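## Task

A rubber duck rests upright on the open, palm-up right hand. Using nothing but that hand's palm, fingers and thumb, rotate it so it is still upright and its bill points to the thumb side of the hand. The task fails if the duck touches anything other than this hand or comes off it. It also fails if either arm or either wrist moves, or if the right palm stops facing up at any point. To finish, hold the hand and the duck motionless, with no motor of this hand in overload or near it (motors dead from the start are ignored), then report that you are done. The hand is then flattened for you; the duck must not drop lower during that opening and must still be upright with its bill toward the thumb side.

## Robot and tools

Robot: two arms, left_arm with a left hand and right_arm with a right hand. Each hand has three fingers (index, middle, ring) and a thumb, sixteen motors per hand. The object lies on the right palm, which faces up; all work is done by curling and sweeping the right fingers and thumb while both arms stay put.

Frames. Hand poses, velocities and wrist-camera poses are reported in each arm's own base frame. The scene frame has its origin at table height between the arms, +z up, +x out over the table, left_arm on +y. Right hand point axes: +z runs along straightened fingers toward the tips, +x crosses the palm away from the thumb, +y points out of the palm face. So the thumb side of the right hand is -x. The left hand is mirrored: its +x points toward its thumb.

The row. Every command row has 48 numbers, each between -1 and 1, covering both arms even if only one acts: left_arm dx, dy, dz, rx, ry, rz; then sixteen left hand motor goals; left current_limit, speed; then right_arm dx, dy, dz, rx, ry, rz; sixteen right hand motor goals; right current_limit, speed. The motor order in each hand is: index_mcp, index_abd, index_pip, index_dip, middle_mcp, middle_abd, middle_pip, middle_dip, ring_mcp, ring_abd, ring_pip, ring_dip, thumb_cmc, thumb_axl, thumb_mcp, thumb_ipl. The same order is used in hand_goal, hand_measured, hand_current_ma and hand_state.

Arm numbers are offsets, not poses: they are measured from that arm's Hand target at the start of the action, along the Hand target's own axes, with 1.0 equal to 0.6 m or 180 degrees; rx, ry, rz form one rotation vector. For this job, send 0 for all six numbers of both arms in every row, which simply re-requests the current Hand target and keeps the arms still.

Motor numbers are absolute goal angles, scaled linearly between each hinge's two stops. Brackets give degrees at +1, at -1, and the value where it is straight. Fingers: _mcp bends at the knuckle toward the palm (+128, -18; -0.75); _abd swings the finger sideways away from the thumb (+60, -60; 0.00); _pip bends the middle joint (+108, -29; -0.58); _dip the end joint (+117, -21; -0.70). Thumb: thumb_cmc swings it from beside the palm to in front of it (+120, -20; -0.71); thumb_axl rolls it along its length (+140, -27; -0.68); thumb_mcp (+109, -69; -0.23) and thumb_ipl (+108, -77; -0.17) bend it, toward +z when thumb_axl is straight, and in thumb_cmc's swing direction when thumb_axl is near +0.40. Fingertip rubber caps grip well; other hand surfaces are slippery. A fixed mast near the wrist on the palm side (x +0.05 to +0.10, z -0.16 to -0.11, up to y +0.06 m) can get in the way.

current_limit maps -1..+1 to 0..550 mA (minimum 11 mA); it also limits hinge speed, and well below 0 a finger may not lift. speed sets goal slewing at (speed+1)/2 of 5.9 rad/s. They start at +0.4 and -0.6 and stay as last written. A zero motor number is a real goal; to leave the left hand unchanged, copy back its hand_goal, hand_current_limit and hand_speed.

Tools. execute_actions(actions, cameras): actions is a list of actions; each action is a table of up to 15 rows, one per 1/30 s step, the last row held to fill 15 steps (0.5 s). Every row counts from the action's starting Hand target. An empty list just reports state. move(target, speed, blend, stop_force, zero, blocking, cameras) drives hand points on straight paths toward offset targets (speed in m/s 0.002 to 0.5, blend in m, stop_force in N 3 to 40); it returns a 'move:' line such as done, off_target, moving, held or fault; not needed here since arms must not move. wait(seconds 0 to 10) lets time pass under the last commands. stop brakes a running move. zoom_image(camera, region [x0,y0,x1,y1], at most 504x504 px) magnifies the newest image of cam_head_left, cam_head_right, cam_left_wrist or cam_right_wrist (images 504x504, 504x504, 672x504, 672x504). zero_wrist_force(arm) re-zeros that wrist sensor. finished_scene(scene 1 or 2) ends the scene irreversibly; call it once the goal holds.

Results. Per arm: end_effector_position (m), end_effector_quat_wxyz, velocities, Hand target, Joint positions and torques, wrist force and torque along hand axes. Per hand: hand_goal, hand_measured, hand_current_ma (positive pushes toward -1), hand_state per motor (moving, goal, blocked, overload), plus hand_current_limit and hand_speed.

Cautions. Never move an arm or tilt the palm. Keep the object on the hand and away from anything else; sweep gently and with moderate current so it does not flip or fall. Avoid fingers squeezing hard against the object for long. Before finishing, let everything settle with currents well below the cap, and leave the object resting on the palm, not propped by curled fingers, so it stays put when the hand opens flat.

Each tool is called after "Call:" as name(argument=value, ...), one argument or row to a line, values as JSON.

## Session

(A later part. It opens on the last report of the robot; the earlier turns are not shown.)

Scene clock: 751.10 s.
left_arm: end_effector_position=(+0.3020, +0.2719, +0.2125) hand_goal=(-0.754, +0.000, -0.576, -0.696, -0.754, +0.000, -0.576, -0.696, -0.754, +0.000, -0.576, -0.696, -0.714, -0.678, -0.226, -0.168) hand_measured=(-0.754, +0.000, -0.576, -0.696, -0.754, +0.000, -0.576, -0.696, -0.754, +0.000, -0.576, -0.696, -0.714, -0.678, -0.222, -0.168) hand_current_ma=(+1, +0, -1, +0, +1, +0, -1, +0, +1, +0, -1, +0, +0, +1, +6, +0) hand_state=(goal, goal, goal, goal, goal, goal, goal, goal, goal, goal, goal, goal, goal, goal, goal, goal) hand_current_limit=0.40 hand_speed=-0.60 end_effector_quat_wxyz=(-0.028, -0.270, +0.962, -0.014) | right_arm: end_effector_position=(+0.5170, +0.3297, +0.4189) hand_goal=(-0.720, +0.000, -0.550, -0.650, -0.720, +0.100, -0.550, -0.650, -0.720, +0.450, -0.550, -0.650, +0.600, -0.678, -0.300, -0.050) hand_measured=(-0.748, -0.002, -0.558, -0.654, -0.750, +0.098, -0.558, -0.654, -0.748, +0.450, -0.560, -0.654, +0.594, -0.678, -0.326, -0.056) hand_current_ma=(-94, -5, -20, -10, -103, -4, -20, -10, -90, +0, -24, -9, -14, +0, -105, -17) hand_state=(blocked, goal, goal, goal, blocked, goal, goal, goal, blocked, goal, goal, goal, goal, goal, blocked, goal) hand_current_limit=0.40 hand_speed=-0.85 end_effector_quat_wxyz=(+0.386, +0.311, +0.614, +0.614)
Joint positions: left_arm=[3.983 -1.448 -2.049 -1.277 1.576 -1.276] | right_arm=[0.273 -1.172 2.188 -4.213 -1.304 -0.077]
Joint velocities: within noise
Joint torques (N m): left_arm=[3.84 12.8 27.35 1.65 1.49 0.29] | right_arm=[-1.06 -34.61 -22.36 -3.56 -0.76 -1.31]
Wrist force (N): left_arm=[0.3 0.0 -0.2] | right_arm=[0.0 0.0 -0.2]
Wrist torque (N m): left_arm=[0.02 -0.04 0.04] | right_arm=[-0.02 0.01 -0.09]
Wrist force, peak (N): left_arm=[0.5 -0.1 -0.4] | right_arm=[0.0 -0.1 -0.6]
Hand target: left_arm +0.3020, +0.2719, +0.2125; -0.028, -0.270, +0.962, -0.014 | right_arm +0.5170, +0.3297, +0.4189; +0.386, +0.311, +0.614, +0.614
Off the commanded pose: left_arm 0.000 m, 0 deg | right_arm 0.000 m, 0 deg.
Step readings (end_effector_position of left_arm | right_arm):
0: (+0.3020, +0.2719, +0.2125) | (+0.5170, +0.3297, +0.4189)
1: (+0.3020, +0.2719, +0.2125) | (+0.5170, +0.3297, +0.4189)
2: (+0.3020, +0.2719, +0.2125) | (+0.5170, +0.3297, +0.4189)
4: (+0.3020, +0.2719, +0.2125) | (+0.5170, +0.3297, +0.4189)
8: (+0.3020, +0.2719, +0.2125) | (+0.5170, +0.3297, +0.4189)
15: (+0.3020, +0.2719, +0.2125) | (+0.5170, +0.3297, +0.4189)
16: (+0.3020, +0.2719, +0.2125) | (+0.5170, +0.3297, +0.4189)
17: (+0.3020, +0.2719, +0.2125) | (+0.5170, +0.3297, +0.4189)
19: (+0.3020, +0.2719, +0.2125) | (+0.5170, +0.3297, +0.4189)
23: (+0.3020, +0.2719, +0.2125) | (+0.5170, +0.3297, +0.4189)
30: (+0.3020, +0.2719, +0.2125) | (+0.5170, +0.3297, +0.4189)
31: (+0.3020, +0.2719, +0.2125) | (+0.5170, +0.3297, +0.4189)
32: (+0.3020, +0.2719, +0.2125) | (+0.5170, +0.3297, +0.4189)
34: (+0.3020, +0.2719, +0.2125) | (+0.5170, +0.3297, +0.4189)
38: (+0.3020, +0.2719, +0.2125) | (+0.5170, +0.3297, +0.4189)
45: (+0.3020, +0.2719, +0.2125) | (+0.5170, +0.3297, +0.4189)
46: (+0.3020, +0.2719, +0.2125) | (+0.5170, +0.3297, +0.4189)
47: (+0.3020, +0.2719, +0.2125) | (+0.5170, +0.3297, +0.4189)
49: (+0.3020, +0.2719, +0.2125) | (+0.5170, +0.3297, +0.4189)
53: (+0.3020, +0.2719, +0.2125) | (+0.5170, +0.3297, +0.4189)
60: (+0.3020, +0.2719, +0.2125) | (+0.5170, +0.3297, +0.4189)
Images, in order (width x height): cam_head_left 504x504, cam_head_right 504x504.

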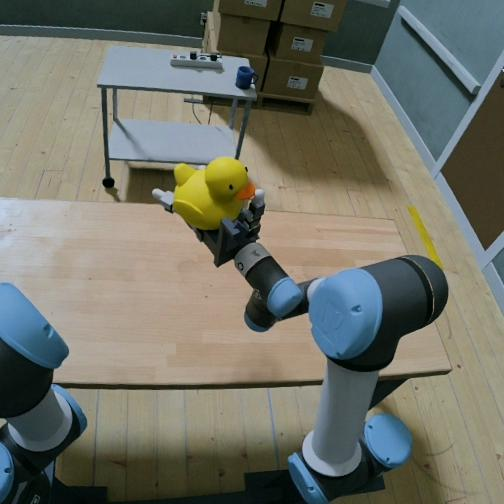

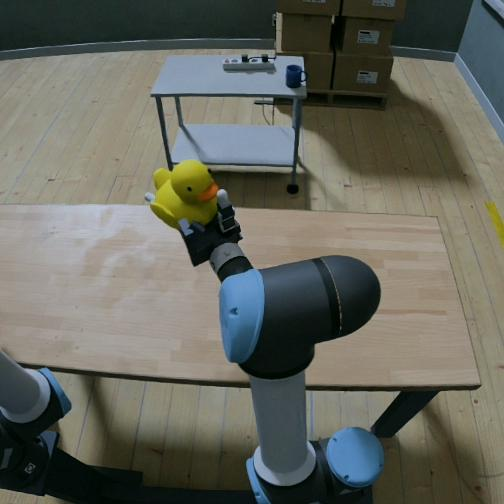

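Call:
execute_actions(
  actions=[
    [[0,0,0,0,0,0,-0.754,0,-0.576,-0.696,-0.754,0,-0.576,-0.696,-0.754,0,-0.576,-0.696,-0.714,-0.678,-0.226,-0.168,0.4,-0.6,0,0,0,0,0,0,-0.72,0.0,-0.55,-0.65,-0.72,0.1,-0.55,-0.65,-0.72,0.45,-0.55,-0.65,0.55,-0.678,-0.15,-0.05,0.4,-0.88]],
    [[0,0,0,0,0,0,-0.754,0,-0.576,-0.696,-0.754,0,-0.576,-0.696,-0.754,0,-0.576,-0.696,-0.714,-0.678,-0.226,-0.168,0.4,-0.6,0,0,0,0,0,0,-0.72,0.0,-0.55,-0.65,-0.72,0.1,-0.55,-0.65,-0.72,0.45,-0.55,-0.65,0.5,-0.678,-0.05,-0.05,0.4,-0.88]],
  ],
  cameras=["cam_head_left","cam_head_right"],
)

Call:
zoom_image(
  camera="cam_head_left",
  region=[150, 130, 310, 270],
)

Call:
zoom_image(
  camera="cam_head_right",
  region=[130, 130, 290, 270],
)

Scene clock: 773.33 s.
left_arm: end_effector_position=(+0.3020, +0.2719, +0.2125) hand_goal=(-0.754, +0.000, -0.576, -0.696, -0.754, +0.000, -0.576, -0.696, -0.754, +0.000, -0.576, -0.696, -0.714, -0.678, -0.226, -0.168) hand_measured=(-0.754, +0.000, -0.576, -0.696, -0.754, +0.000, -0.576, -0.696, -0.754, +0.000, -0.576, -0.696, -0.714, -0.678, -0.222, -0.168) hand_current_ma=(+1, +0, -1, +0, +1, +0, -1, +0, +1, +0, -1, +0, +0, +1, +6, +0) hand_state=(goal, goal, goal, goal, goal, goal, goal, goal, goal, goal, goal, goal, goal, goal, goal, goal) hand_current_limit=0.40 hand_speed=-0.60 end_effector_quat_wxyz=(-0.028, -0.270, +0.962, -0.014) | right_arm: end_effector_position=(+0.5170, +0.3297, +0.4189) hand_goal=(-0.720, +0.000, -0.550, -0.650, -0.720, +0.100, -0.550, -0.650, -0.720, +0.450, -0.550, -0.650, +0.500, -0.678, -0.050, -0.050) hand_measured=(-0.748, -0.002, -0.558, -0.654, -0.750, +0.098, -0.558, -0.654, -0.752, +0.450, -0.560, -0.654, +0.490, -0.678, -0.068, -0.056) hand_current_ma=(-94, -5, -20, -10, -100, -2, -20, -10, -104, +0, -24, -9, -26, +0, -69, -17) hand_state=(blocked, goal, goal, goal, blocked, goal, goal, goal, blocked, goal, goal, goal, goal, goal, goal, goal) hand_current_limit=0.40 hand_speed=-0.88 end_effector_quat_wxyz=(+0.386, +0.311, +0.614, +0.614)
Joint positions: left_arm=[3.983 -1.448 -2.049 -1.277 1.576 -1.276] | right_arm=[0.273 -1.172 2.188 -4.213 -1.304 -0.077]
Joint velocities: within noise
Joint torques (N m): left_arm=[3.67 12.49 27.13 1.81 1.49 0.32] | right_arm=[-0.5 -35.22 -23.09 -3.86 -0.77 -1.52]
Wrist force (N): left_arm=[0.3 -0.1 -0.1] | right_arm=[0.0 0.1 -0.2]
Wrist torque (N m): left_arm=[0.01 -0.04 0.04] | right_arm=[0.05 0.02 -0.09]
Wrist force, peak (N): left_arm=[0.5 -0.2 -0.4] | right_arm=[-0.1 -0.3 -0.4]
Hand target: left_arm +0.3020, +0.2719, +0.2125; -0.028, -0.270, +0.962, -0.014 | right_arm +0.5170, +0.3297, +0.4189; +0.386, +0.311, +0.614, +0.614
Off the commanded pose: left_arm 0.000 m, 0 deg | right_arm 0.000 m, 0 deg.
Step readings (end_effector_position of left_arm | right_arm):
0: (+0.3020, +0.2719, +0.2125) | (+0.5170, +0.3297, +0.4189)
1: (+0.3020, +0.2719, +0.2125) | (+0.5170, +0.3297, +0.4189)
2: (+0.3020, +0.2719, +0.2125) | (+0.5170, +0.3297, +0.4189)
4: (+0.3020, +0.2719, +0.2125) | (+0.5170, +0.3297, +0.4189)
8: (+0.3020, +0.2719, +0.2125) | (+0.5170, +0.3297, +0.4189)
15: (+0.3020, +0.2719, +0.2125) | (+0.5170, +0.3297, +0.4189)
16: (+0.3020, +0.2719, +0.2125) | (+0.5170, +0.3297, +0.4189)
17: (+0.3020, +0.2719, +0.2125) | (+0.5170, +0.3297, +0.4189)
19: (+0.3020, +0.2719, +0.2125) | (+0.5170, +0.3297, +0.4189)
23: (+0.3020, +0.2719, +0.2125) | (+0.5170, +0.3297, +0.4189)
30: (+0.3020, +0.2719, +0.2125) | (+0.5170, +0.3297, +0.4189)
Images, in order (width x height): cam_head_left 504x504, cam_head_right 504x504.

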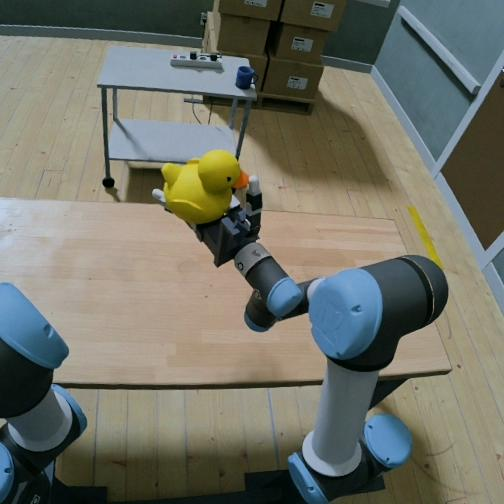

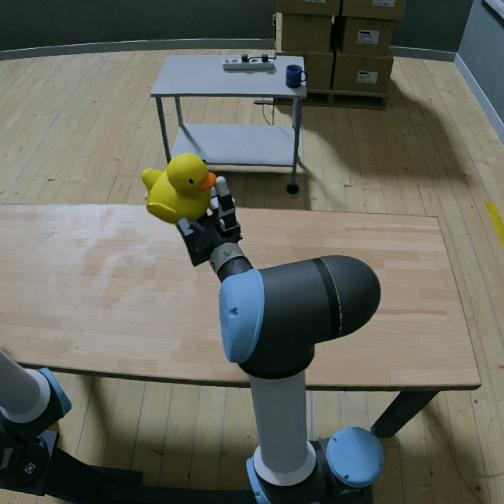

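Scaled by 3.150 from the camera's 504x504 image, which has a finer 720x720 frame.

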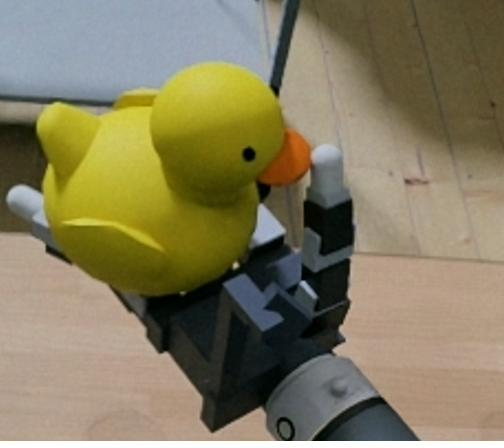

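Scaled by 3.150 from the camera's 504x504 image, which has a finer 720x720 frame.

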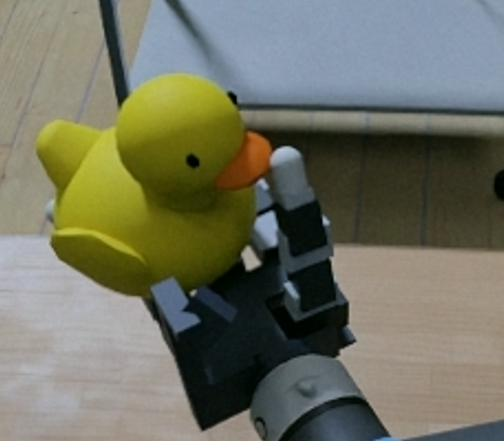

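Call:
execute_actions(
  actions=[
    [[0,0,0,0,0,0,-0.754,0,-0.576,-0.696,-0.754,0,-0.576,-0.696,-0.754,0,-0.576,-0.696,-0.714,-0.678,-0.226,-0.168,0.4,-0.6,0,0,0,0,0,0,-0.72,0.0,-0.55,-0.65,-0.72,0.1,-0.55,-0.65,-0.72,0.45,-0.55,-0.65,0.2,-0.678,-0.08,-0.05,0.4,-0.88]],
    [[0,0,0,0,0,0,-0.754,0,-0.576,-0.696,-0.754,0,-0.576,-0.696,-0.754,0,-0.576,-0.696,-0.714,-0.678,-0.226,-0.168,0.4,-0.6,0,0,0,0,0,0,-0.72,-0.1,-0.55,-0.65,-0.72,0.0,-0.55,-0.65,-0.72,0.35,-0.55,-0.65,0.2,-0.678,-0.08,-0.05,0.4,-0.88]],
  ],
  cameras=["cam_head_left","cam_head_right"],
)

Call:
zoom_image(
  camera="cam_head_left",
  region=[150, 130, 310, 270],
)

Call:
zoom_image(
  camera="cam_head_right",
  region=[130, 130, 290, 270],
)

Scene clock: 796.30 s.
left_arm: end_effector_position=(+0.3020, +0.2719, +0.2125) hand_goal=(-0.754, +0.000, -0.576, -0.696, -0.754, +0.000, -0.576, -0.696, -0.754, +0.000, -0.576, -0.696, -0.714, -0.678, -0.226, -0.168) hand_measured=(-0.754, +0.000, -0.576, -0.696, -0.754, +0.000, -0.576, -0.696, -0.754, +0.000, -0.576, -0.696, -0.714, -0.678, -0.222, -0.168) hand_current_ma=(+1, +0, -1, +0, +1, +0, -1, +0, +1, +0, -1, +0, +0, +1, +6, +0) hand_state=(goal, goal, goal, goal, goal, goal, goal, goal, goal, goal, goal, goal, goal, goal, goal, goal) hand_current_limit=0.40 hand_speed=-0.60 end_effector_quat_wxyz=(-0.028, -0.270, +0.962, -0.014) | right_arm: end_effector_position=(+0.5170, +0.3297, +0.4189) hand_goal=(-0.720, -0.100, -0.550, -0.650, -0.720, +0.000, -0.550, -0.650, -0.720, +0.350, -0.550, -0.650, +0.200, -0.678, -0.080, -0.050) hand_measured=(-0.748, -0.096, -0.558, -0.654, -0.750, +0.004, -0.558, -0.654, -0.750, +0.356, -0.560, -0.654, +0.198, -0.678, -0.076, -0.052) hand_current_ma=(-94, +8, -20, -10, -100, +8, -20, -10, -102, +9, -24, -9, -3, +0, +11, -4) hand_state=(blocked, goal, goal, goal, blocked, goal, goal, goal, blocked, goal, goal, goal, goal, goal, goal, goal) hand_current_limit=0.40 hand_speed=-0.88 end_effector_quat_wxyz=(+0.386, +0.311, +0.614, +0.614)
Joint positions: left_arm=[3.983 -1.448 -2.049 -1.277 1.576 -1.276] | right_arm=[0.273 -1.172 2.188 -4.213 -1.304 -0.077]
Joint velocities: within noise
Joint torques (N m): left_arm=[3.27 12.92 27.23 1.75 1.36 0.44] | right_arm=[-1.43 -34.48 -23.62 -3.91 -0.83 -1.68]
Wrist force (N): left_arm=[0.4 -0.2 -0.2] | right_arm=[0.0 -0.1 -0.3]
Wrist torque (N m): left_arm=[0.00 -0.06 0.05] | right_arm=[0.04 0.01 -0.06]
Wrist force, peak (N): left_arm=[0.5 -0.3 -0.3] | right_arm=[-0.2 -0.2 -0.5]
Hand target: left_arm +0.3020, +0.2719, +0.2125; -0.028, -0.270, +0.962, -0.014 | right_arm +0.5170, +0.3297, +0.4189; +0.386, +0.311, +0.614, +0.614
Off the commanded pose: left_arm 0.000 m, 0 deg | right_arm 0.000 m, 0 deg.
Step readings (end_effector_position of left_arm | right_arm):
0: (+0.3020, +0.2719, +0.2125) | (+0.5170, +0.3297, +0.4189)
1: (+0.3020, +0.2719, +0.2125) | (+0.5170, +0.3297, +0.4189)
2: (+0.3020, +0.2719, +0.2125) | (+0.5170, +0.3297, +0.4189)
4: (+0.3020, +0.2719, +0.2125) | (+0.5170, +0.3297, +0.4189)
8: (+0.3020, +0.2719, +0.2125) | (+0.5170, +0.3297, +0.4189)
15: (+0.3020, +0.2719, +0.2125) | (+0.5170, +0.3297, +0.4189)
16: (+0.3020, +0.2719, +0.2125) | (+0.5170, +0.3297, +0.4189)
17: (+0.3020, +0.2719, +0.2125) | (+0.5170, +0.3297, +0.4189)
19: (+0.3020, +0.2719, +0.2125) | (+0.5170, +0.3297, +0.4189)
23: (+0.3020, +0.2719, +0.2125) | (+0.5170, +0.3297, +0.4189)
30: (+0.3020, +0.2719, +0.2125) | (+0.5170, +0.3297, +0.4189)
Images, in order (width x height): cam_head_left 504x504, cam_head_right 504x504.

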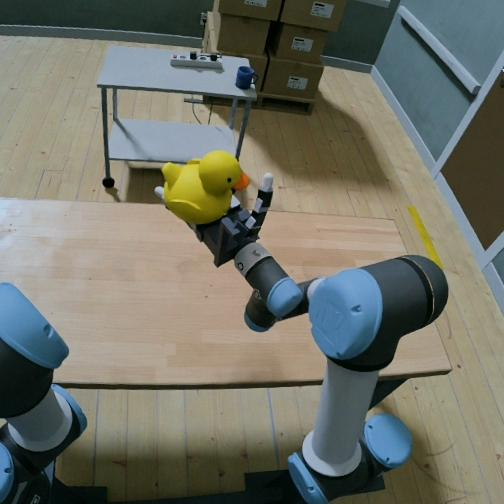

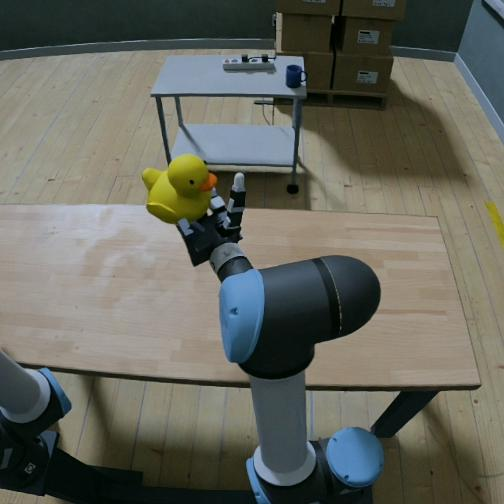

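Scaled by 3.150 from the camera's 504x504 image, which has a finer 720x720 frame.

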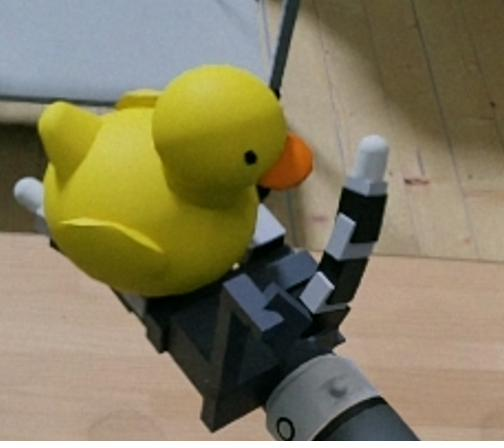

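Scaled by 3.150 from the camera's 504x504 image, which has a finer 720x720 frame.

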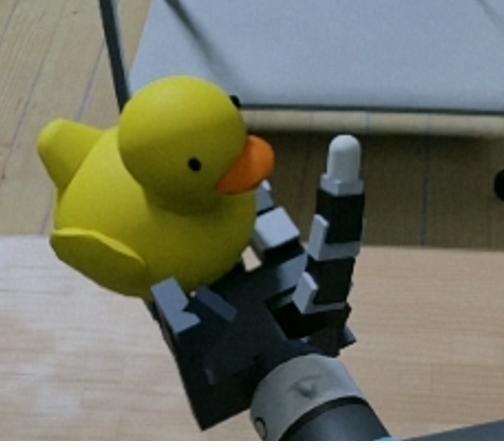

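Call:
execute_actions(
  actions=[
    [[0,0,0,0,0,0,-0.754,0,-0.576,-0.696,-0.754,0,-0.576,-0.696,-0.754,0,-0.576,-0.696,-0.714,-0.678,-0.226,-0.168,0.4,-0.6,0,0,0,0,0,0,-0.72,-0.35,-0.55,-0.65,-0.72,-0.25,-0.55,-0.65,-0.72,0.1,-0.55,-0.65,0.0,-0.678,-0.08,-0.05,0.4,-0.88]],
    [[0,0,0,0,0,0,-0.754,0,-0.576,-0.696,-0.754,0,-0.576,-0.696,-0.754,0,-0.576,-0.696,-0.714,-0.678,-0.226,-0.168,0.4,-0.6,0,0,0,0,0,0,-0.72,-0.35,-0.55,-0.65,-0.72,-0.25,-0.55,-0.65,-0.72,0.1,-0.55,-0.65,0.0,-0.678,-0.08,-0.05,0.4,-0.88]],
  ],
  cameras=["cam_head_left","cam_head_right"],
)

Call:
zoom_image(
  camera="cam_head_left",
  region=[150, 130, 310, 270],
)

Call:
zoom_image(
  camera="cam_head_right",
  region=[130, 130, 290, 270],
)

Scene clock: 812.13 s.
left_arm: end_effector_position=(+0.3020, +0.2719, +0.2125) hand_goal=(-0.754, +0.000, -0.576, -0.696, -0.754, +0.000, -0.576, -0.696, -0.754, +0.000, -0.576, -0.696, -0.714, -0.678, -0.226, -0.168) hand_measured=(-0.754, +0.000, -0.576, -0.696, -0.754, +0.000, -0.576, -0.696, -0.754, +0.000, -0.576, -0.696, -0.714, -0.678, -0.222, -0.168) hand_current_ma=(+1, +0, -1, +0, +1, +0, -1, +0, +1, +0, -1, +0, +0, +1, +6, +0) hand_state=(goal, goal, goal, goal, goal, goal, goal, goal, goal, goal, goal, goal, goal, goal, goal, goal) hand_current_limit=0.40 hand_speed=-0.60 end_effector_quat_wxyz=(-0.028, -0.270, +0.962, -0.014) | right_arm: end_effector_position=(+0.5170, +0.3297, +0.4189) hand_goal=(-0.720, -0.350, -0.550, -0.650, -0.720, -0.250, -0.550, -0.650, -0.720, +0.100, -0.550, -0.650, +0.000, -0.678, -0.080, -0.050) hand_measured=(-0.748, -0.346, -0.558, -0.654, -0.750, -0.246, -0.558, -0.654, -0.750, +0.106, -0.560, -0.654, -0.004, -0.678, -0.076, -0.052) hand_current_ma=(-94, +8, -20, -10, -100, +7, -20, -10, -102, +10, -24, -9, -9, +0, +11, -4) hand_state=(blocked, goal, goal, goal, blocked, goal, goal, goal, blocked, goal, goal, goal, goal, goal, goal, goal) hand_current_limit=0.40 hand_speed=-0.88 end_effector_quat_wxyz=(+0.386, +0.311, +0.614, +0.614)
Joint positions: left_arm=[3.983 -1.448 -2.049 -1.277 1.576 -1.276] | right_arm=[0.273 -1.172 2.188 -4.213 -1.304 -0.077]
Joint velocities: within noise
Joint torques (N m): left_arm=[3.03 12.56 26.7 1.78 1.46 0.43] | right_arm=[-0.28 -35.21 -24.17 -3.99 -0.69 -1.6]
Wrist force (N): left_arm=[0.4 -0.1 -0.2] | right_arm=[0.0 -0.1 -0.2]
Wrist torque (N m): left_arm=[0.01 -0.06 0.04] | right_arm=[0.02 0.02 -0.03]
Wrist force, peak (N): left_arm=[0.6 -0.2 -0.3] | right_arm=[0.1 -0.4 -0.5]
Hand target: left_arm +0.3020, +0.2719, +0.2125; -0.028, -0.270, +0.962, -0.014 | right_arm +0.5170, +0.3297, +0.4189; +0.386, +0.311, +0.614, +0.614
Off the commanded pose: left_arm 0.000 m, 0 deg | right_arm 0.000 m, 0 deg.
Step readings (end_effector_position of left_arm | right_arm):
0: (+0.3020, +0.2719, +0.2125) | (+0.5170, +0.3297, +0.4189)
1: (+0.3020, +0.2719, +0.2125) | (+0.5170, +0.3297, +0.4189)
2: (+0.3020, +0.2719, +0.2125) | (+0.5170, +0.3297, +0.4189)
4: (+0.3020, +0.2719, +0.2125) | (+0.5170, +0.3297, +0.4189)
8: (+0.3020, +0.2719, +0.2125) | (+0.5170, +0.3297, +0.4189)
15: (+0.3020, +0.2719, +0.2125) | (+0.5170, +0.3297, +0.4189)
16: (+0.3020, +0.2719, +0.2125) | (+0.5170, +0.3297, +0.4189)
17: (+0.3020, +0.2719, +0.2125) | (+0.5170, +0.3297, +0.4189)
19: (+0.3020, +0.2719, +0.2125) | (+0.5170, +0.3297, +0.4189)
23: (+0.3020, +0.2719, +0.2125) | (+0.5170, +0.3297, +0.4189)
30: (+0.3020, +0.2719, +0.2125) | (+0.5170, +0.3297, +0.4189)
Images, in order (width x height): cam_head_left 504x504, cam_head_right 504x504.

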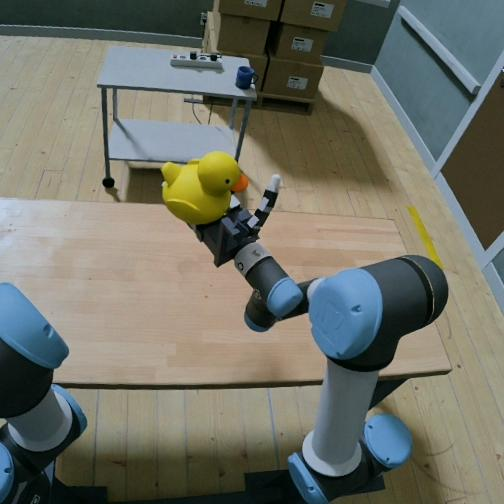

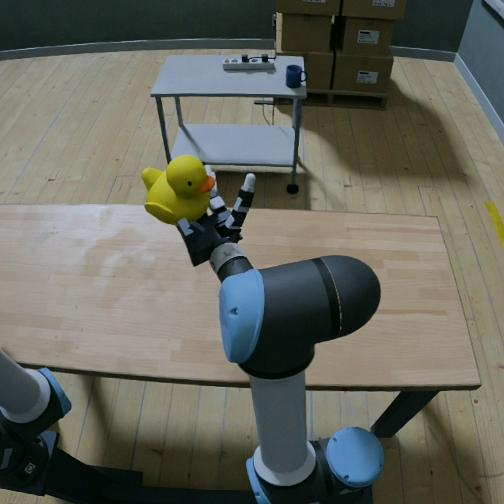

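Scaled by 3.150 from the camera's 504x504 image, which has a finer 720x720 frame.

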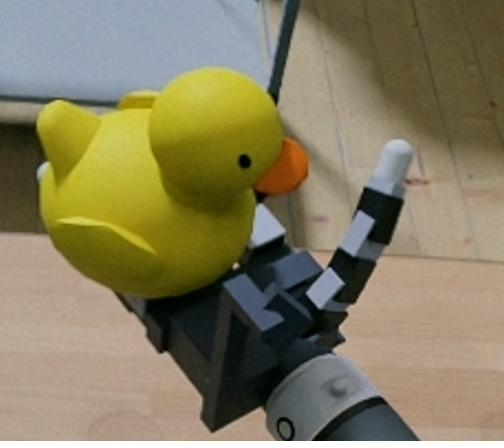

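Scaled by 3.150 from the camera's 504x504 image, which has a finer 720x720 frame.

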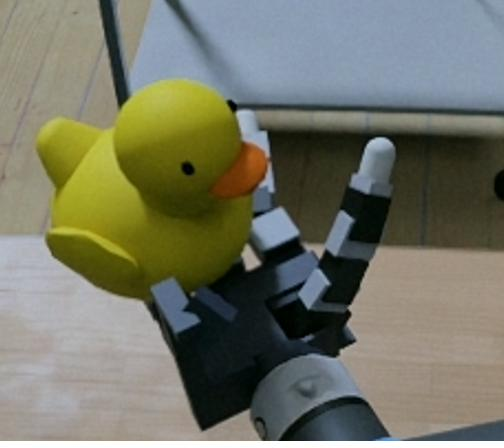

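Call:
execute_actions(
  actions=[
    [[0,0,0,0,0,0,-0.754,0,-0.576,-0.696,-0.754,0,-0.576,-0.696,-0.754,0,-0.576,-0.696,-0.714,-0.678,-0.226,-0.168,0.4,-0.6,0,0,0,0,0,0,-0.72,-0.35,-0.55,-0.65,-0.72,0.1,-0.55,-0.65,-0.72,0.4,-0.55,-0.65,0.0,-0.678,-0.08,-0.05,0.4,-0.88]],
    [[0,0,0,0,0,0,-0.754,0,-0.576,-0.696,-0.754,0,-0.576,-0.696,-0.754,0,-0.576,-0.696,-0.714,-0.678,-0.226,-0.168,0.4,-0.6,0,0,0,0,0,0,-0.72,-0.35,-0.55,-0.65,-0.72,0.1,-0.55,-0.65,-0.72,0.4,-0.55,-0.65,0.0,-0.678,-0.08,-0.05,0.4,-0.88]],
    [[0,0,0,0,0,0,-0.754,0,-0.576,-0.696,-0.754,0,-0.576,-0.696,-0.754,0,-0.576,-0.696,-0.714,-0.678,-0.226,-0.168,0.4,-0.6,0,0,0,0,0,0,-0.74,-0.35,-0.55,-0.65,-0.72,0.1,-0.55,-0.65,-0.67,0.4,-0.55,-0.65,0.0,-0.678,-0.08,-0.05,0.4,-0.9]],
  ],
  cameras=["cam_head_left","cam_head_right"],
)

Call:
zoom_image(
  camera="cam_head_left",
  region=[150, 130, 310, 270],
)

Call:
zoom_image(
  camera="cam_head_right",
  region=[130, 130, 290, 270],
)

Scene clock: 833.27 s.
left_arm: end_effector_position=(+0.3020, +0.2719, +0.2125) hand_goal=(-0.754, +0.000, -0.576, -0.696, -0.754, +0.000, -0.576, -0.696, -0.754, +0.000, -0.576, -0.696, -0.714, -0.678, -0.226, -0.168) hand_measured=(-0.754, +0.000, -0.576, -0.696, -0.754, +0.000, -0.576, -0.696, -0.754, +0.000, -0.576, -0.696, -0.714, -0.678, -0.222, -0.168) hand_current_ma=(+1, +0, -1, +0, +1, +0, -1, +0, +1, +0, -1, +0, +0, +1, +6, +0) hand_state=(goal, goal, goal, goal, goal, goal, goal, goal, goal, goal, goal, goal, goal, goal, goal, goal) hand_current_limit=0.40 hand_speed=-0.60 end_effector_quat_wxyz=(-0.028, -0.270, +0.962, -0.014) | right_arm: end_effector_position=(+0.5170, +0.3297, +0.4189) hand_goal=(-0.740, -0.350, -0.550, -0.650, -0.720, +0.100, -0.550, -0.650, -0.670, +0.400, -0.550, -0.650, +0.000, -0.678, -0.080, -0.050) hand_measured=(-0.752, -0.346, -0.558, -0.654, -0.748, +0.098, -0.558, -0.654, -0.710, +0.398, -0.560, -0.654, -0.004, -0.678, -0.076, -0.052) hand_current_ma=(-30, +8, -20, -10, -93, -4, -20, -10, -144, -4, -24, -9, -9, +0, +11, -4) hand_state=(goal, goal, goal, goal, blocked, goal, goal, goal, blocked, goal, goal, goal, goal, goal, goal, goal) hand_current_limit=0.40 hand_speed=-0.90 end_effector_quat_wxyz=(+0.386, +0.311, +0.614, +0.614)
Joint positions: left_arm=[3.983 -1.448 -2.049 -1.277 1.576 -1.276] | right_arm=[0.273 -1.172 2.188 -4.213 -1.304 -0.077]
Joint velocities: within noise
Joint torques (N m): left_arm=[2.92 12.83 27.01 1.84 1.32 0.49] | right_arm=[-0.96 -34.06 -23.42 -4.24 -0.96 -1.45]
Wrist force (N): left_arm=[0.2 -0.2 -0.1] | right_arm=[-0.1 -0.1 -0.2]
Wrist torque (N m): left_arm=[-0.01 -0.03 0.03] | right_arm=[0.01 0.03 -0.06]
Wrist force, peak (N): left_arm=[0.7 -0.1 -0.2] | right_arm=[0.0 0.1 -0.5]
Hand target: left_arm +0.3020, +0.2719, +0.2125; -0.028, -0.270, +0.962, -0.014 | right_arm +0.5170, +0.3297, +0.4189; +0.386, +0.311, +0.614, +0.614
Off the commanded pose: left_arm 0.000 m, 0 deg | right_arm 0.000 m, 0 deg.
Step readings (end_effector_position of left_arm | right_arm):
0: (+0.3020, +0.2719, +0.2125) | (+0.5170, +0.3297, +0.4189)
1: (+0.3020, +0.2719, +0.2125) | (+0.5170, +0.3297, +0.4189)
2: (+0.3020, +0.2719, +0.2125) | (+0.5170, +0.3297, +0.4189)
4: (+0.3020, +0.2719, +0.2125) | (+0.5170, +0.3297, +0.4189)
8: (+0.3020, +0.2719, +0.2125) | (+0.5170, +0.3297, +0.4189)
15: (+0.3020, +0.2719, +0.2125) | (+0.5170, +0.3297, +0.4189)
16: (+0.3020, +0.2719, +0.2125) | (+0.5170, +0.3297, +0.4189)
17: (+0.3020, +0.2719, +0.2125) | (+0.5170, +0.3297, +0.4189)
19: (+0.3020, +0.2719, +0.2125) | (+0.5170, +0.3297, +0.4189)
23: (+0.3020, +0.2719, +0.2125) | (+0.5170, +0.3297, +0.4189)
30: (+0.3020, +0.2719, +0.2125) | (+0.5170, +0.3297, +0.4189)
31: (+0.3020, +0.2719, +0.2125) | (+0.5170, +0.3297, +0.4189)
32: (+0.3020, +0.2719, +0.2125) | (+0.5170, +0.3297, +0.4189)
34: (+0.3020, +0.2719, +0.2125) | (+0.5170, +0.3297, +0.4189)
38: (+0.3020, +0.2719, +0.2125) | (+0.5170, +0.3297, +0.4189)
45: (+0.3020, +0.2719, +0.2125) | (+0.5170, +0.3297, +0.4189)
Images, in order (width x height): cam_head_left 504x504, cam_head_right 504x504.

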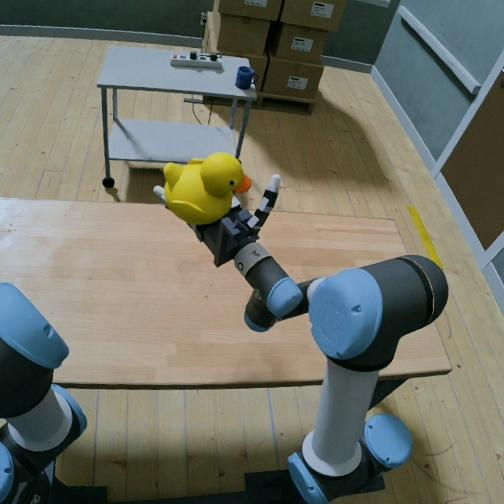

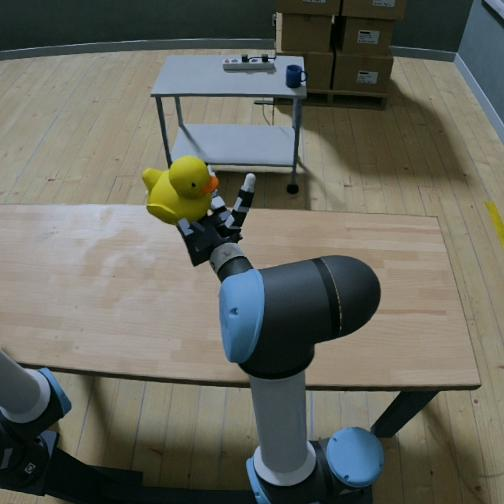

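Scaled by 3.150 from the camera's 504x504 image, which has a finer 720x720 frame.

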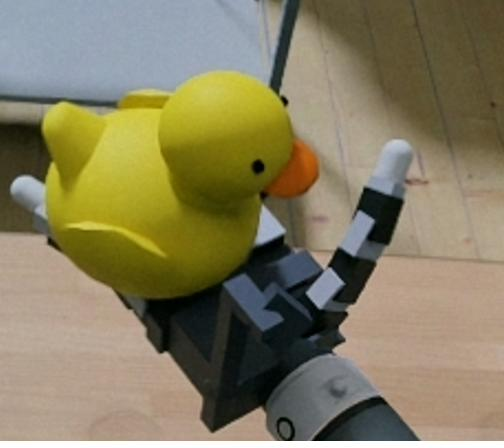

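Scaled by 3.150 from the camera's 504x504 image, which has a finer 720x720 frame.

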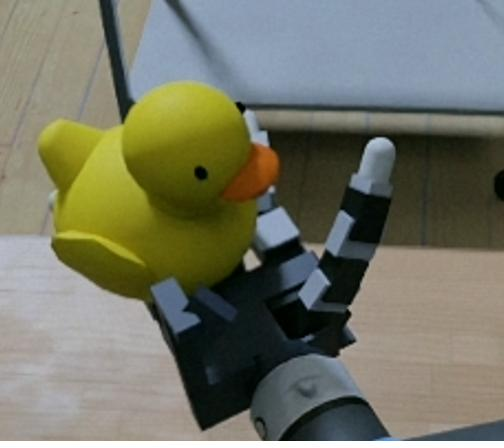

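Call:
execute_actions(
  actions=[
    [[0,0,0,0,0,0,-0.754,0,-0.576,-0.696,-0.754,0,-0.576,-0.696,-0.754,0,-0.576,-0.696,-0.714,-0.678,-0.226,-0.168,0.4,-0.6,0,0,0,0,0,0,-0.76,-0.3,-0.55,-0.65,-0.74,0.1,-0.55,-0.65,-0.63,0.4,-0.55,-0.65,0.0,-0.678,-0.08,-0.05,0.4,-0.9]],
    [[0,0,0,0,0,0,-0.754,0,-0.576,-0.696,-0.754,0,-0.576,-0.696,-0.754,0,-0.576,-0.696,-0.714,-0.678,-0.226,-0.168,0.4,-0.6,0,0,0,0,0,0,-0.76,-0.3,-0.55,-0.65,-0.74,0.1,-0.55,-0.65,-0.63,0.4,-0.55,-0.65,0.0,-0.678,-0.08,-0.05,0.4,-0.9]],
  ],
  cameras=["cam_head_left","cam_head_right"],
)

Call:
zoom_image(
  camera="cam_head_left",
  region=[150, 130, 310, 270],
)

Call:
zoom_image(
  camera="cam_head_right",
  region=[130, 130, 290, 270],
)

Scene clock: 851.13 s.
left_arm: end_effector_position=(+0.3020, +0.2719, +0.2125) hand_goal=(-0.754, +0.000, -0.576, -0.696, -0.754, +0.000, -0.576, -0.696, -0.754, +0.000, -0.576, -0.696, -0.714, -0.678, -0.226, -0.168) hand_measured=(-0.754, +0.000, -0.576, -0.696, -0.754, +0.000, -0.576, -0.696, -0.754, +0.000, -0.576, -0.696, -0.714, -0.678, -0.222, -0.168) hand_current_ma=(+1, +0, -1, +0, +1, +0, -1, +0, +1, +0, -1, +0, +0, +1, +6, +0) hand_state=(goal, goal, goal, goal, goal, goal, goal, goal, goal, goal, goal, goal, goal, goal, goal, goal) hand_current_limit=0.40 hand_speed=-0.60 end_effector_quat_wxyz=(-0.028, -0.270, +0.962, -0.014) | right_arm: end_effector_position=(+0.5170, +0.3297, +0.4189) hand_goal=(-0.760, -0.300, -0.550, -0.650, -0.740, +0.100, -0.550, -0.650, -0.630, +0.400, -0.550, -0.650, +0.000, -0.678, -0.080, -0.050) hand_measured=(-0.770, -0.304, -0.558, -0.654, -0.750, +0.098, -0.558, -0.654, -0.670, +0.398, -0.560, -0.654, -0.004, -0.678, -0.076, -0.052) hand_current_ma=(-28, -5, -20, -10, -26, -4, -20, -10, -140, -2, -24, -9, -9, +0, +11, -4) hand_state=(goal, goal, goal, goal, goal, goal, goal, goal, blocked, goal, goal, goal, goal, goal, goal, goal) hand_current_limit=0.40 hand_speed=-0.90 end_effector_quat_wxyz=(+0.386, +0.311, +0.614, +0.614)
Joint positions: left_arm=[3.983 -1.448 -2.049 -1.277 1.576 -1.276] | right_arm=[0.273 -1.172 2.188 -4.213 -1.304 -0.077]
Joint velocities: within noise
Joint torques (N m): left_arm=[2.99 12.87 27.13 1.83 1.25 0.59] | right_arm=[-0.59 -34.69 -23.54 -4.48 -0.87 -1.24]
Wrist force (N): left_arm=[0.3 -0.2 -0.2] | right_arm=[0.0 -0.1 -0.2]
Wrist torque (N m): left_arm=[-0.01 -0.04 0.04] | right_arm=[0.02 0.02 -0.04]
Wrist force, peak (N): left_arm=[0.6 -0.3 -0.3] | right_arm=[0.0 -0.1 -0.6]
Hand target: left_arm +0.3020, +0.2719, +0.2125; -0.028, -0.270, +0.962, -0.014 | right_arm +0.5170, +0.3297, +0.4189; +0.386, +0.311, +0.614, +0.614
Off the commanded pose: left_arm 0.000 m, 0 deg | right_arm 0.000 m, 0 deg.
Step readings (end_effector_position of left_arm | right_arm):
0: (+0.3020, +0.2719, +0.2125) | (+0.5170, +0.3297, +0.4189)
1: (+0.3020, +0.2719, +0.2125) | (+0.5170, +0.3297, +0.4189)
2: (+0.3020, +0.2719, +0.2125) | (+0.5170, +0.3297, +0.4189)
4: (+0.3020, +0.2719, +0.2125) | (+0.5170, +0.3297, +0.4189)
8: (+0.3020, +0.2719, +0.2125) | (+0.5170, +0.3297, +0.4189)
15: (+0.3020, +0.2719, +0.2125) | (+0.5170, +0.3297, +0.4189)
16: (+0.3020, +0.2719, +0.2125) | (+0.5170, +0.3297, +0.4189)
17: (+0.3020, +0.2719, +0.2125) | (+0.5170, +0.3297, +0.4189)
19: (+0.3020, +0.2719, +0.2125) | (+0.5170, +0.3297, +0.4189)
23: (+0.3020, +0.2719, +0.2125) | (+0.5170, +0.3297, +0.4189)
30: (+0.3020, +0.2719, +0.2125) | (+0.5170, +0.3297, +0.4189)
Images, in order (width x height): cam_head_left 504x504, cam_head_right 504x504.

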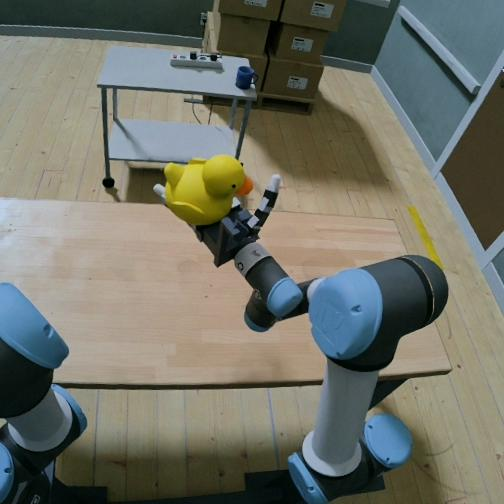

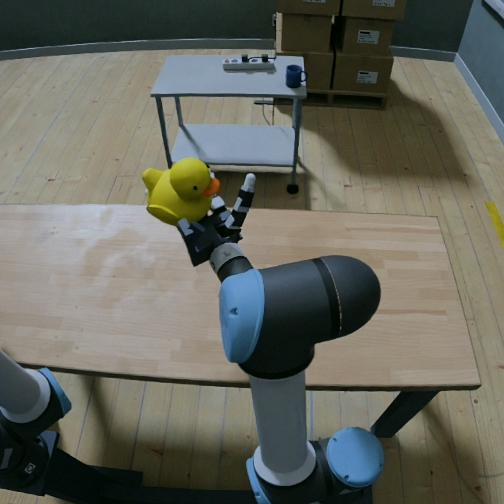

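Scaled by 3.150 from the camera's 504x504 image, which has a finer 720x720 frame.

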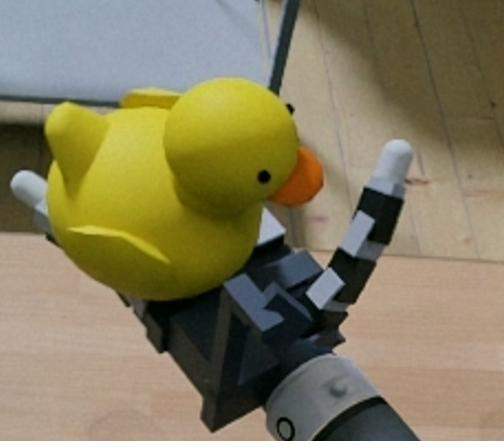

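Scaled by 3.150 from the camera's 504x504 image, which has a finer 720x720 frame.

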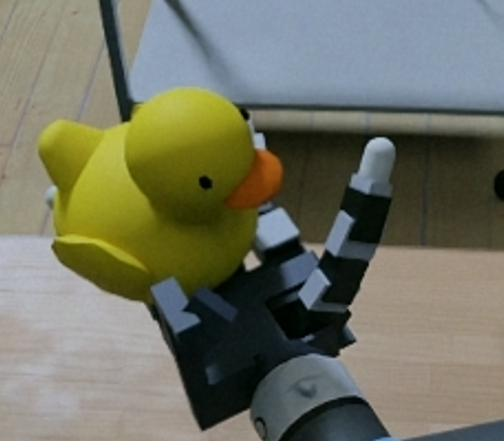

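Call:
execute_actions(
  actions=[
    [[0,0,0,0,0,0,-0.754,0,-0.576,-0.696,-0.754,0,-0.576,-0.696,-0.754,0,-0.576,-0.696,-0.714,-0.678,-0.226,-0.168,0.4,-0.6,0,0,0,0,0,0,-0.86,-0.3,-0.57,-0.68,-0.86,0.1,-0.55,-0.65,-0.66,0.45,-0.55,-0.65,0.0,-0.678,-0.08,-0.05,0.4,-0.85]],
    [[0,0,0,0,0,0,-0.754,0,-0.576,-0.696,-0.754,0,-0.576,-0.696,-0.754,0,-0.576,-0.696,-0.714,-0.678,-0.226,-0.168,0.4,-0.6,0,0,0,0,0,0,-0.86,0.1,-0.57,-0.68,-0.86,0.35,-0.55,-0.65,-0.66,0.45,-0.55,-0.65,0.0,-0.678,-0.08,-0.05,0.4,-0.7]],
    [[0,0,0,0,0,0,-0.754,0,-0.576,-0.696,-0.754,0,-0.576,-0.696,-0.754,0,-0.576,-0.696,-0.714,-0.678,-0.226,-0.168,0.4,-0.6,0,0,0,0,0,0,-0.72,0.1,-0.55,-0.65,-0.72,0.35,-0.55,-0.65,-0.68,0.45,-0.55,-0.65,0.0,-0.678,-0.08,-0.05,0.4,-0.88]],
    [[0,0,0,0,0,0,-0.754,0,-0.576,-0.696,-0.754,0,-0.576,-0.696,-0.754,0,-0.576,-0.696,-0.714,-0.678,-0.226,-0.168,0.4,-0.6,0,0,0,0,0,0,-0.72,0.1,-0.55,-0.65,-0.7,0.35,-0.55,-0.65,-0.72,0.45,-0.55,-0.65,0.0,-0.678,-0.08,-0.05,0.4,-0.88]],
  ],
  cameras=["cam_head_left","cam_head_right"],
)

Call:
zoom_image(
  camera="cam_head_left",
  region=[150, 130, 310, 270],
)

Call:
zoom_image(
  camera="cam_head_right",
  region=[130, 130, 290, 270],
)

Scene clock: 884.90 s.
left_arm: end_effector_position=(+0.3020, +0.2719, +0.2125) hand_goal=(-0.754, +0.000, -0.576, -0.696, -0.754, +0.000, -0.576, -0.696, -0.754, +0.000, -0.576, -0.696, -0.714, -0.678, -0.226, -0.168) hand_measured=(-0.754, +0.000, -0.576, -0.696, -0.754, +0.000, -0.576, -0.696, -0.754, +0.000, -0.576, -0.696, -0.714, -0.678, -0.222, -0.168) hand_current_ma=(+1, +0, -1, +0, +1, +0, -1, +0, +1, +0, -1, +0, +0, +1, +6, +0) hand_state=(goal, goal, goal, goal, goal, goal, goal, goal, goal, goal, goal, goal, goal, goal, goal, goal) hand_current_limit=0.40 hand_speed=-0.60 end_effector_quat_wxyz=(-0.028, -0.270, +0.962, -0.014) | right_arm: end_effector_position=(+0.5170, +0.3297, +0.4189) hand_goal=(-0.720, +0.100, -0.550, -0.650, -0.700, +0.350, -0.550, -0.650, -0.720, +0.450, -0.550, -0.650, +0.000, -0.678, -0.080, -0.050) hand_measured=(-0.750, +0.098, -0.558, -0.654, -0.730, +0.348, -0.558, -0.654, -0.732, +0.448, -0.560, -0.654, -0.004, -0.678, -0.076, -0.052) hand_current_ma=(-101, -5, -20, -10, -101, -4, -20, -10, -31, -2, -24, -6, -9, +0, +11, -4) hand_state=(blocked, goal, goal, goal, blocked, goal, goal, goal, goal, goal, goal, goal, goal, goal, goal, goal) hand_current_limit=0.40 hand_speed=-0.88 end_effector_quat_wxyz=(+0.386, +0.311, +0.614, +0.614)
Joint positions: left_arm=[3.983 -1.448 -2.049 -1.277 1.576 -1.276] | right_arm=[0.273 -1.172 2.188 -4.213 -1.304 -0.077]
Joint velocities: within noise
Joint torques (N m): left_arm=[2.58 13.12 27.22 1.91 1.18 0.52] | right_arm=[0.67 -35.7 -22.22 -4.81 -0.95 -1.19]
Wrist force (N): left_arm=[0.3 0.0 0.0] | right_arm=[0.0 -0.1 -0.4]
Wrist torque (N m): left_arm=[0.00 -0.04 0.04] | right_arm=[0.03 0.02 -0.07]
Wrist force, peak (N): left_arm=[0.5 -0.1 -0.5] | right_arm=[0.1 -0.4 -0.4]
Hand target: left_arm +0.3020, +0.2719, +0.2125; -0.028, -0.270, +0.962, -0.014 | right_arm +0.5170, +0.3297, +0.4189; +0.386, +0.311, +0.614, +0.614
Off the commanded pose: left_arm 0.000 m, 0 deg | right_arm 0.000 m, 0 deg.
Step readings (end_effector_position of left_arm | right_arm):
0: (+0.3020, +0.2719, +0.2125) | (+0.5170, +0.3297, +0.4189)
1: (+0.3020, +0.2719, +0.2125) | (+0.5170, +0.3297, +0.4189)
2: (+0.3020, +0.2719, +0.2125) | (+0.5170, +0.3297, +0.4189)
4: (+0.3020, +0.2719, +0.2125) | (+0.5170, +0.3297, +0.4189)
8: (+0.3020, +0.2719, +0.2125) | (+0.5170, +0.3297, +0.4189)
15: (+0.3020, +0.2719, +0.2125) | (+0.5170, +0.3297, +0.4189)
16: (+0.3020, +0.2719, +0.2125) | (+0.5170, +0.3297, +0.4189)
17: (+0.3020, +0.2719, +0.2125) | (+0.5170, +0.3297, +0.4189)
19: (+0.3020, +0.2719, +0.2125) | (+0.5170, +0.3297, +0.4189)
23: (+0.3020, +0.2719, +0.2125) | (+0.5170, +0.3297, +0.4189)
30: (+0.3020, +0.2719, +0.2125) | (+0.5170, +0.3297, +0.4189)
31: (+0.3020, +0.2719, +0.2125) | (+0.5170, +0.3297, +0.4189)
32: (+0.3020, +0.2719, +0.2125) | (+0.5170, +0.3297, +0.4189)
34: (+0.3020, +0.2719, +0.2125) | (+0.5170, +0.3297, +0.4189)
38: (+0.3020, +0.2719, +0.2125) | (+0.5170, +0.3297, +0.4189)
45: (+0.3020, +0.2719, +0.2125) | (+0.5170, +0.3297, +0.4189)
46: (+0.3020, +0.2719, +0.2125) | (+0.5170, +0.3297, +0.4189)
47: (+0.3020, +0.2719, +0.2125) | (+0.5170, +0.3297, +0.4189)
49: (+0.3020, +0.2719, +0.2125) | (+0.5170, +0.3297, +0.4189)
53: (+0.3020, +0.2719, +0.2125) | (+0.5170, +0.3297, +0.4189)
60: (+0.3020, +0.2719, +0.2125) | (+0.5170, +0.3297, +0.4189)
Images, in order (width x height): cam_head_left 504x504, cam_head_right 504x504.

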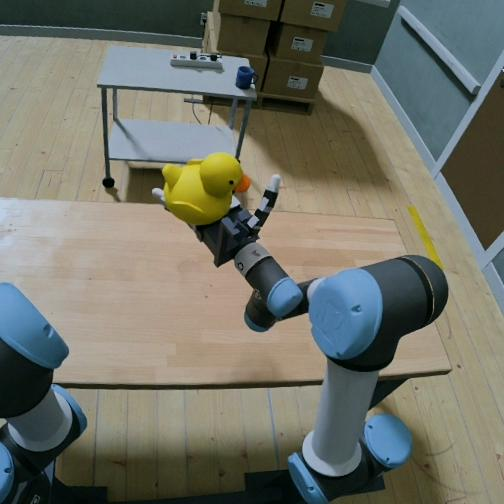

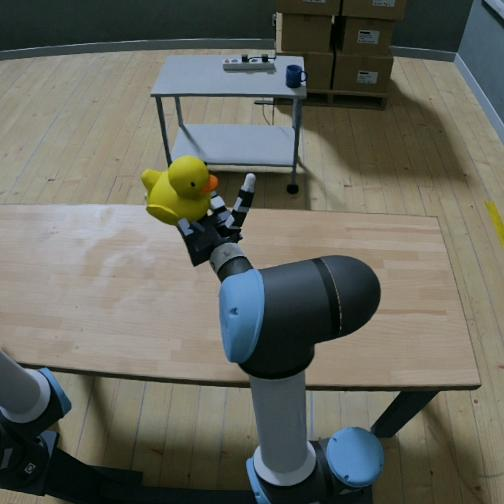

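Scaled by 3.150 from the camera's 504x504 image, which has a finer 720x720 frame.

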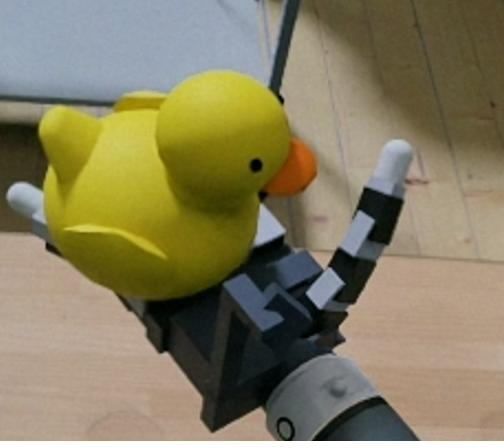

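Scaled by 3.150 from the camera's 504x504 image, which has a finer 720x720 frame.

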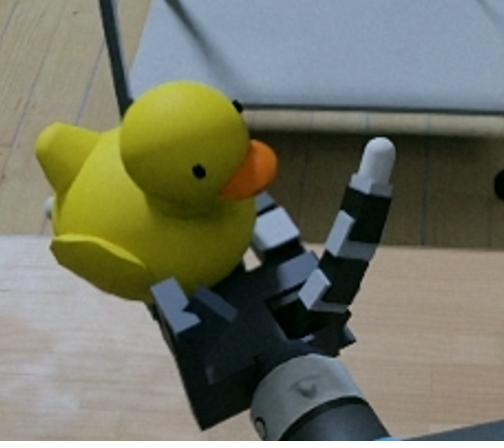

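Call:
execute_actions(
  actions=[
    [[0,0,0,0,0,0,-0.754,0,-0.576,-0.696,-0.754,0,-0.576,-0.696,-0.754,0,-0.576,-0.696,-0.714,-0.678,-0.226,-0.168,0.4,-0.6,0,0,0,0,0,0,-0.72,0.1,-0.55,-0.65,-0.7,0.35,-0.55,-0.65,-0.86,0.45,-0.57,-0.65,0.0,-0.678,-0.08,-0.05,0.4,-0.85]],
    [[0,0,0,0,0,0,-0.754,0,-0.576,-0.696,-0.754,0,-0.576,-0.696,-0.754,0,-0.576,-0.696,-0.714,-0.678,-0.226,-0.168,0.4,-0.6,0,0,0,0,0,0,-0.72,0.1,-0.55,-0.65,-0.7,0.35,-0.55,-0.65,-0.86,0.9,-0.57,-0.65,0.0,-0.678,-0.08,-0.05,0.4,-0.7]],
    [[0,0,0,0,0,0,-0.754,0,-0.576,-0.696,-0.754,0,-0.576,-0.696,-0.754,0,-0.576,-0.696,-0.714,-0.678,-0.226,-0.168,0.4,-0.6,0,0,0,0,0,0,-0.72,0.1,-0.55,-0.65,-0.7,0.35,-0.55,-0.65,-0.8,0.9,-0.3,-0.5,0.0,-0.678,-0.08,-0.05,0.4,-0.8]],
  ],
  cameras=["cam_head_left","cam_head_right"],
)

Call:
zoom_image(
  camera="cam_head_left",
  region=[150, 130, 310, 270],
)

Call:
zoom_image(
  camera="cam_head_right",
  region=[130, 130, 290, 270],
)

Scene clock: 907.00 s.
left_arm: end_effector_position=(+0.3020, +0.2719, +0.2125) hand_goal=(-0.754, +0.000, -0.576, -0.696, -0.754, +0.000, -0.576, -0.696, -0.754, +0.000, -0.576, -0.696, -0.714, -0.678, -0.226, -0.168) hand_measured=(-0.754, +0.000, -0.576, -0.696, -0.754, +0.000, -0.576, -0.696, -0.754, +0.000, -0.576, -0.696, -0.714, -0.678, -0.222, -0.168) hand_current_ma=(+1, +0, -1, +0, +1, +0, -1, +0, +1, +0, -1, +0, +0, +1, +6, +0) hand_state=(goal, goal, goal, goal, goal, goal, goal, goal, goal, goal, goal, goal, goal, goal, goal, goal) hand_current_limit=0.40 hand_speed=-0.60 end_effector_quat_wxyz=(-0.028, -0.270, +0.962, -0.014) | right_arm: end_effector_position=(+0.5170, +0.3297, +0.4189) hand_goal=(-0.720, +0.100, -0.550, -0.650, -0.700, +0.350, -0.550, -0.650, -0.800, +0.900, -0.300, -0.500, +0.000, -0.678, -0.080, -0.050) hand_measured=(-0.750, +0.098, -0.558, -0.654, -0.730, +0.350, -0.558, -0.654, -0.822, +0.896, -0.310, -0.504, -0.004, -0.678, -0.076, -0.052) hand_current_ma=(-101, -5, -20, -10, -101, -1, -20, -10, -68, -5, -27, -9, -9, +0, +11, -4) hand_state=(blocked, goal, goal, goal, blocked, goal, goal, goal, blocked, goal, goal, goal, goal, goal, goal, goal) hand_current_limit=0.40 hand_speed=-0.80 end_effector_quat_wxyz=(+0.386, +0.311, +0.614, +0.614)
Joint positions: left_arm=[3.983 -1.448 -2.049 -1.277 1.576 -1.276] | right_arm=[0.273 -1.172 2.188 -4.213 -1.304 -0.077]
Joint velocities: within noise
Joint torques (N m): left_arm=[2.2 12.76 27.15 1.89 1.14 0.61] | right_arm=[-2.2 -35.88 -23.82 -4.65 -0.86 -1.22]
Wrist force (N): left_arm=[0.4 -0.1 -0.2] | right_arm=[-0.1 -0.1 -0.3]
Wrist torque (N m): left_arm=[0.01 -0.06 0.04] | right_arm=[0.01 0.04 -0.09]
Wrist force, peak (N): left_arm=[0.6 0.1 -0.4] | right_arm=[0.1 -0.1 -0.7]
Hand target: left_arm +0.3020, +0.2719, +0.2125; -0.028, -0.270, +0.962, -0.014 | right_arm +0.5170, +0.3297, +0.4189; +0.386, +0.311, +0.614, +0.614
Off the commanded pose: left_arm 0.000 m, 0 deg | right_arm 0.000 m, 0 deg.
Step readings (end_effector_position of left_arm | right_arm):
0: (+0.3020, +0.2719, +0.2125) | (+0.5170, +0.3297, +0.4189)
1: (+0.3020, +0.2719, +0.2125) | (+0.5170, +0.3297, +0.4189)
2: (+0.3020, +0.2719, +0.2125) | (+0.5170, +0.3297, +0.4189)
4: (+0.3020, +0.2719, +0.2125) | (+0.5170, +0.3297, +0.4189)
8: (+0.3020, +0.2719, +0.2125) | (+0.5170, +0.3297, +0.4189)
15: (+0.3020, +0.2719, +0.2125) | (+0.5170, +0.3297, +0.4189)
16: (+0.3020, +0.2719, +0.2125) | (+0.5170, +0.3297, +0.4189)
17: (+0.3020, +0.2719, +0.2125) | (+0.5170, +0.3297, +0.4189)
19: (+0.3020, +0.2719, +0.2125) | (+0.5170, +0.3297, +0.4189)
23: (+0.3020, +0.2719, +0.2125) | (+0.5170, +0.3297, +0.4189)
30: (+0.3020, +0.2719, +0.2125) | (+0.5170, +0.3297, +0.4189)
31: (+0.3020, +0.2719, +0.2125) | (+0.5170, +0.3297, +0.4189)
32: (+0.3020, +0.2719, +0.2125) | (+0.5170, +0.3297, +0.4189)
34: (+0.3020, +0.2719, +0.2125) | (+0.5170, +0.3297, +0.4189)
38: (+0.3020, +0.2719, +0.2125) | (+0.5170, +0.3297, +0.4189)
45: (+0.3020, +0.2719, +0.2125) | (+0.5170, +0.3297, +0.4189)
Images, in order (width x height): cam_head_left 504x504, cam_head_right 504x504.

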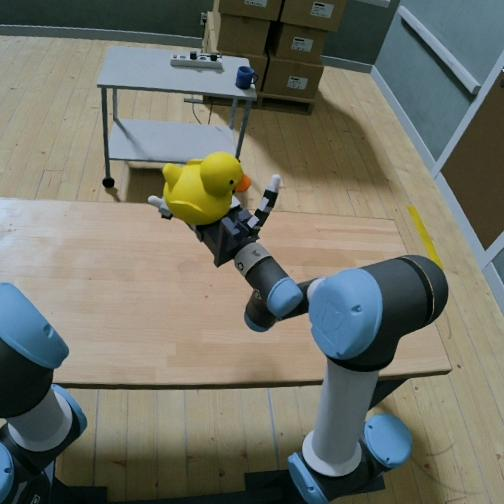

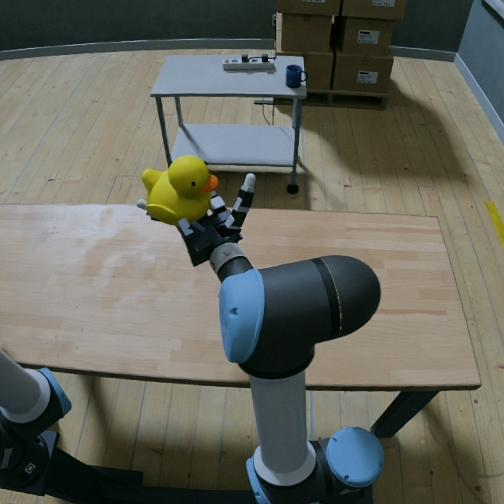

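Scaled by 3.150 from the camera's 504x504 image, which has a finer 720x720 frame.

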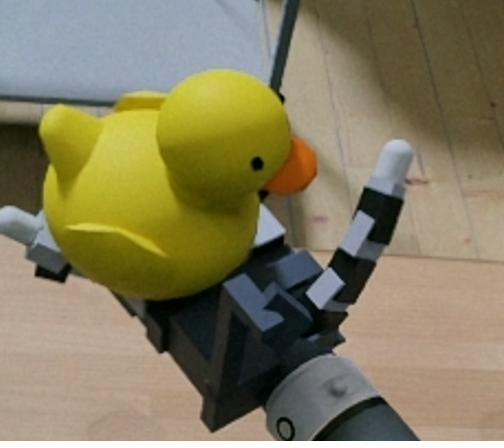

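Scaled by 3.150 from the camera's 504x504 image, which has a finer 720x720 frame.

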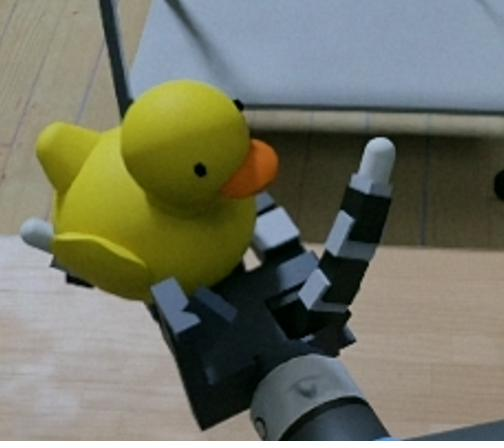

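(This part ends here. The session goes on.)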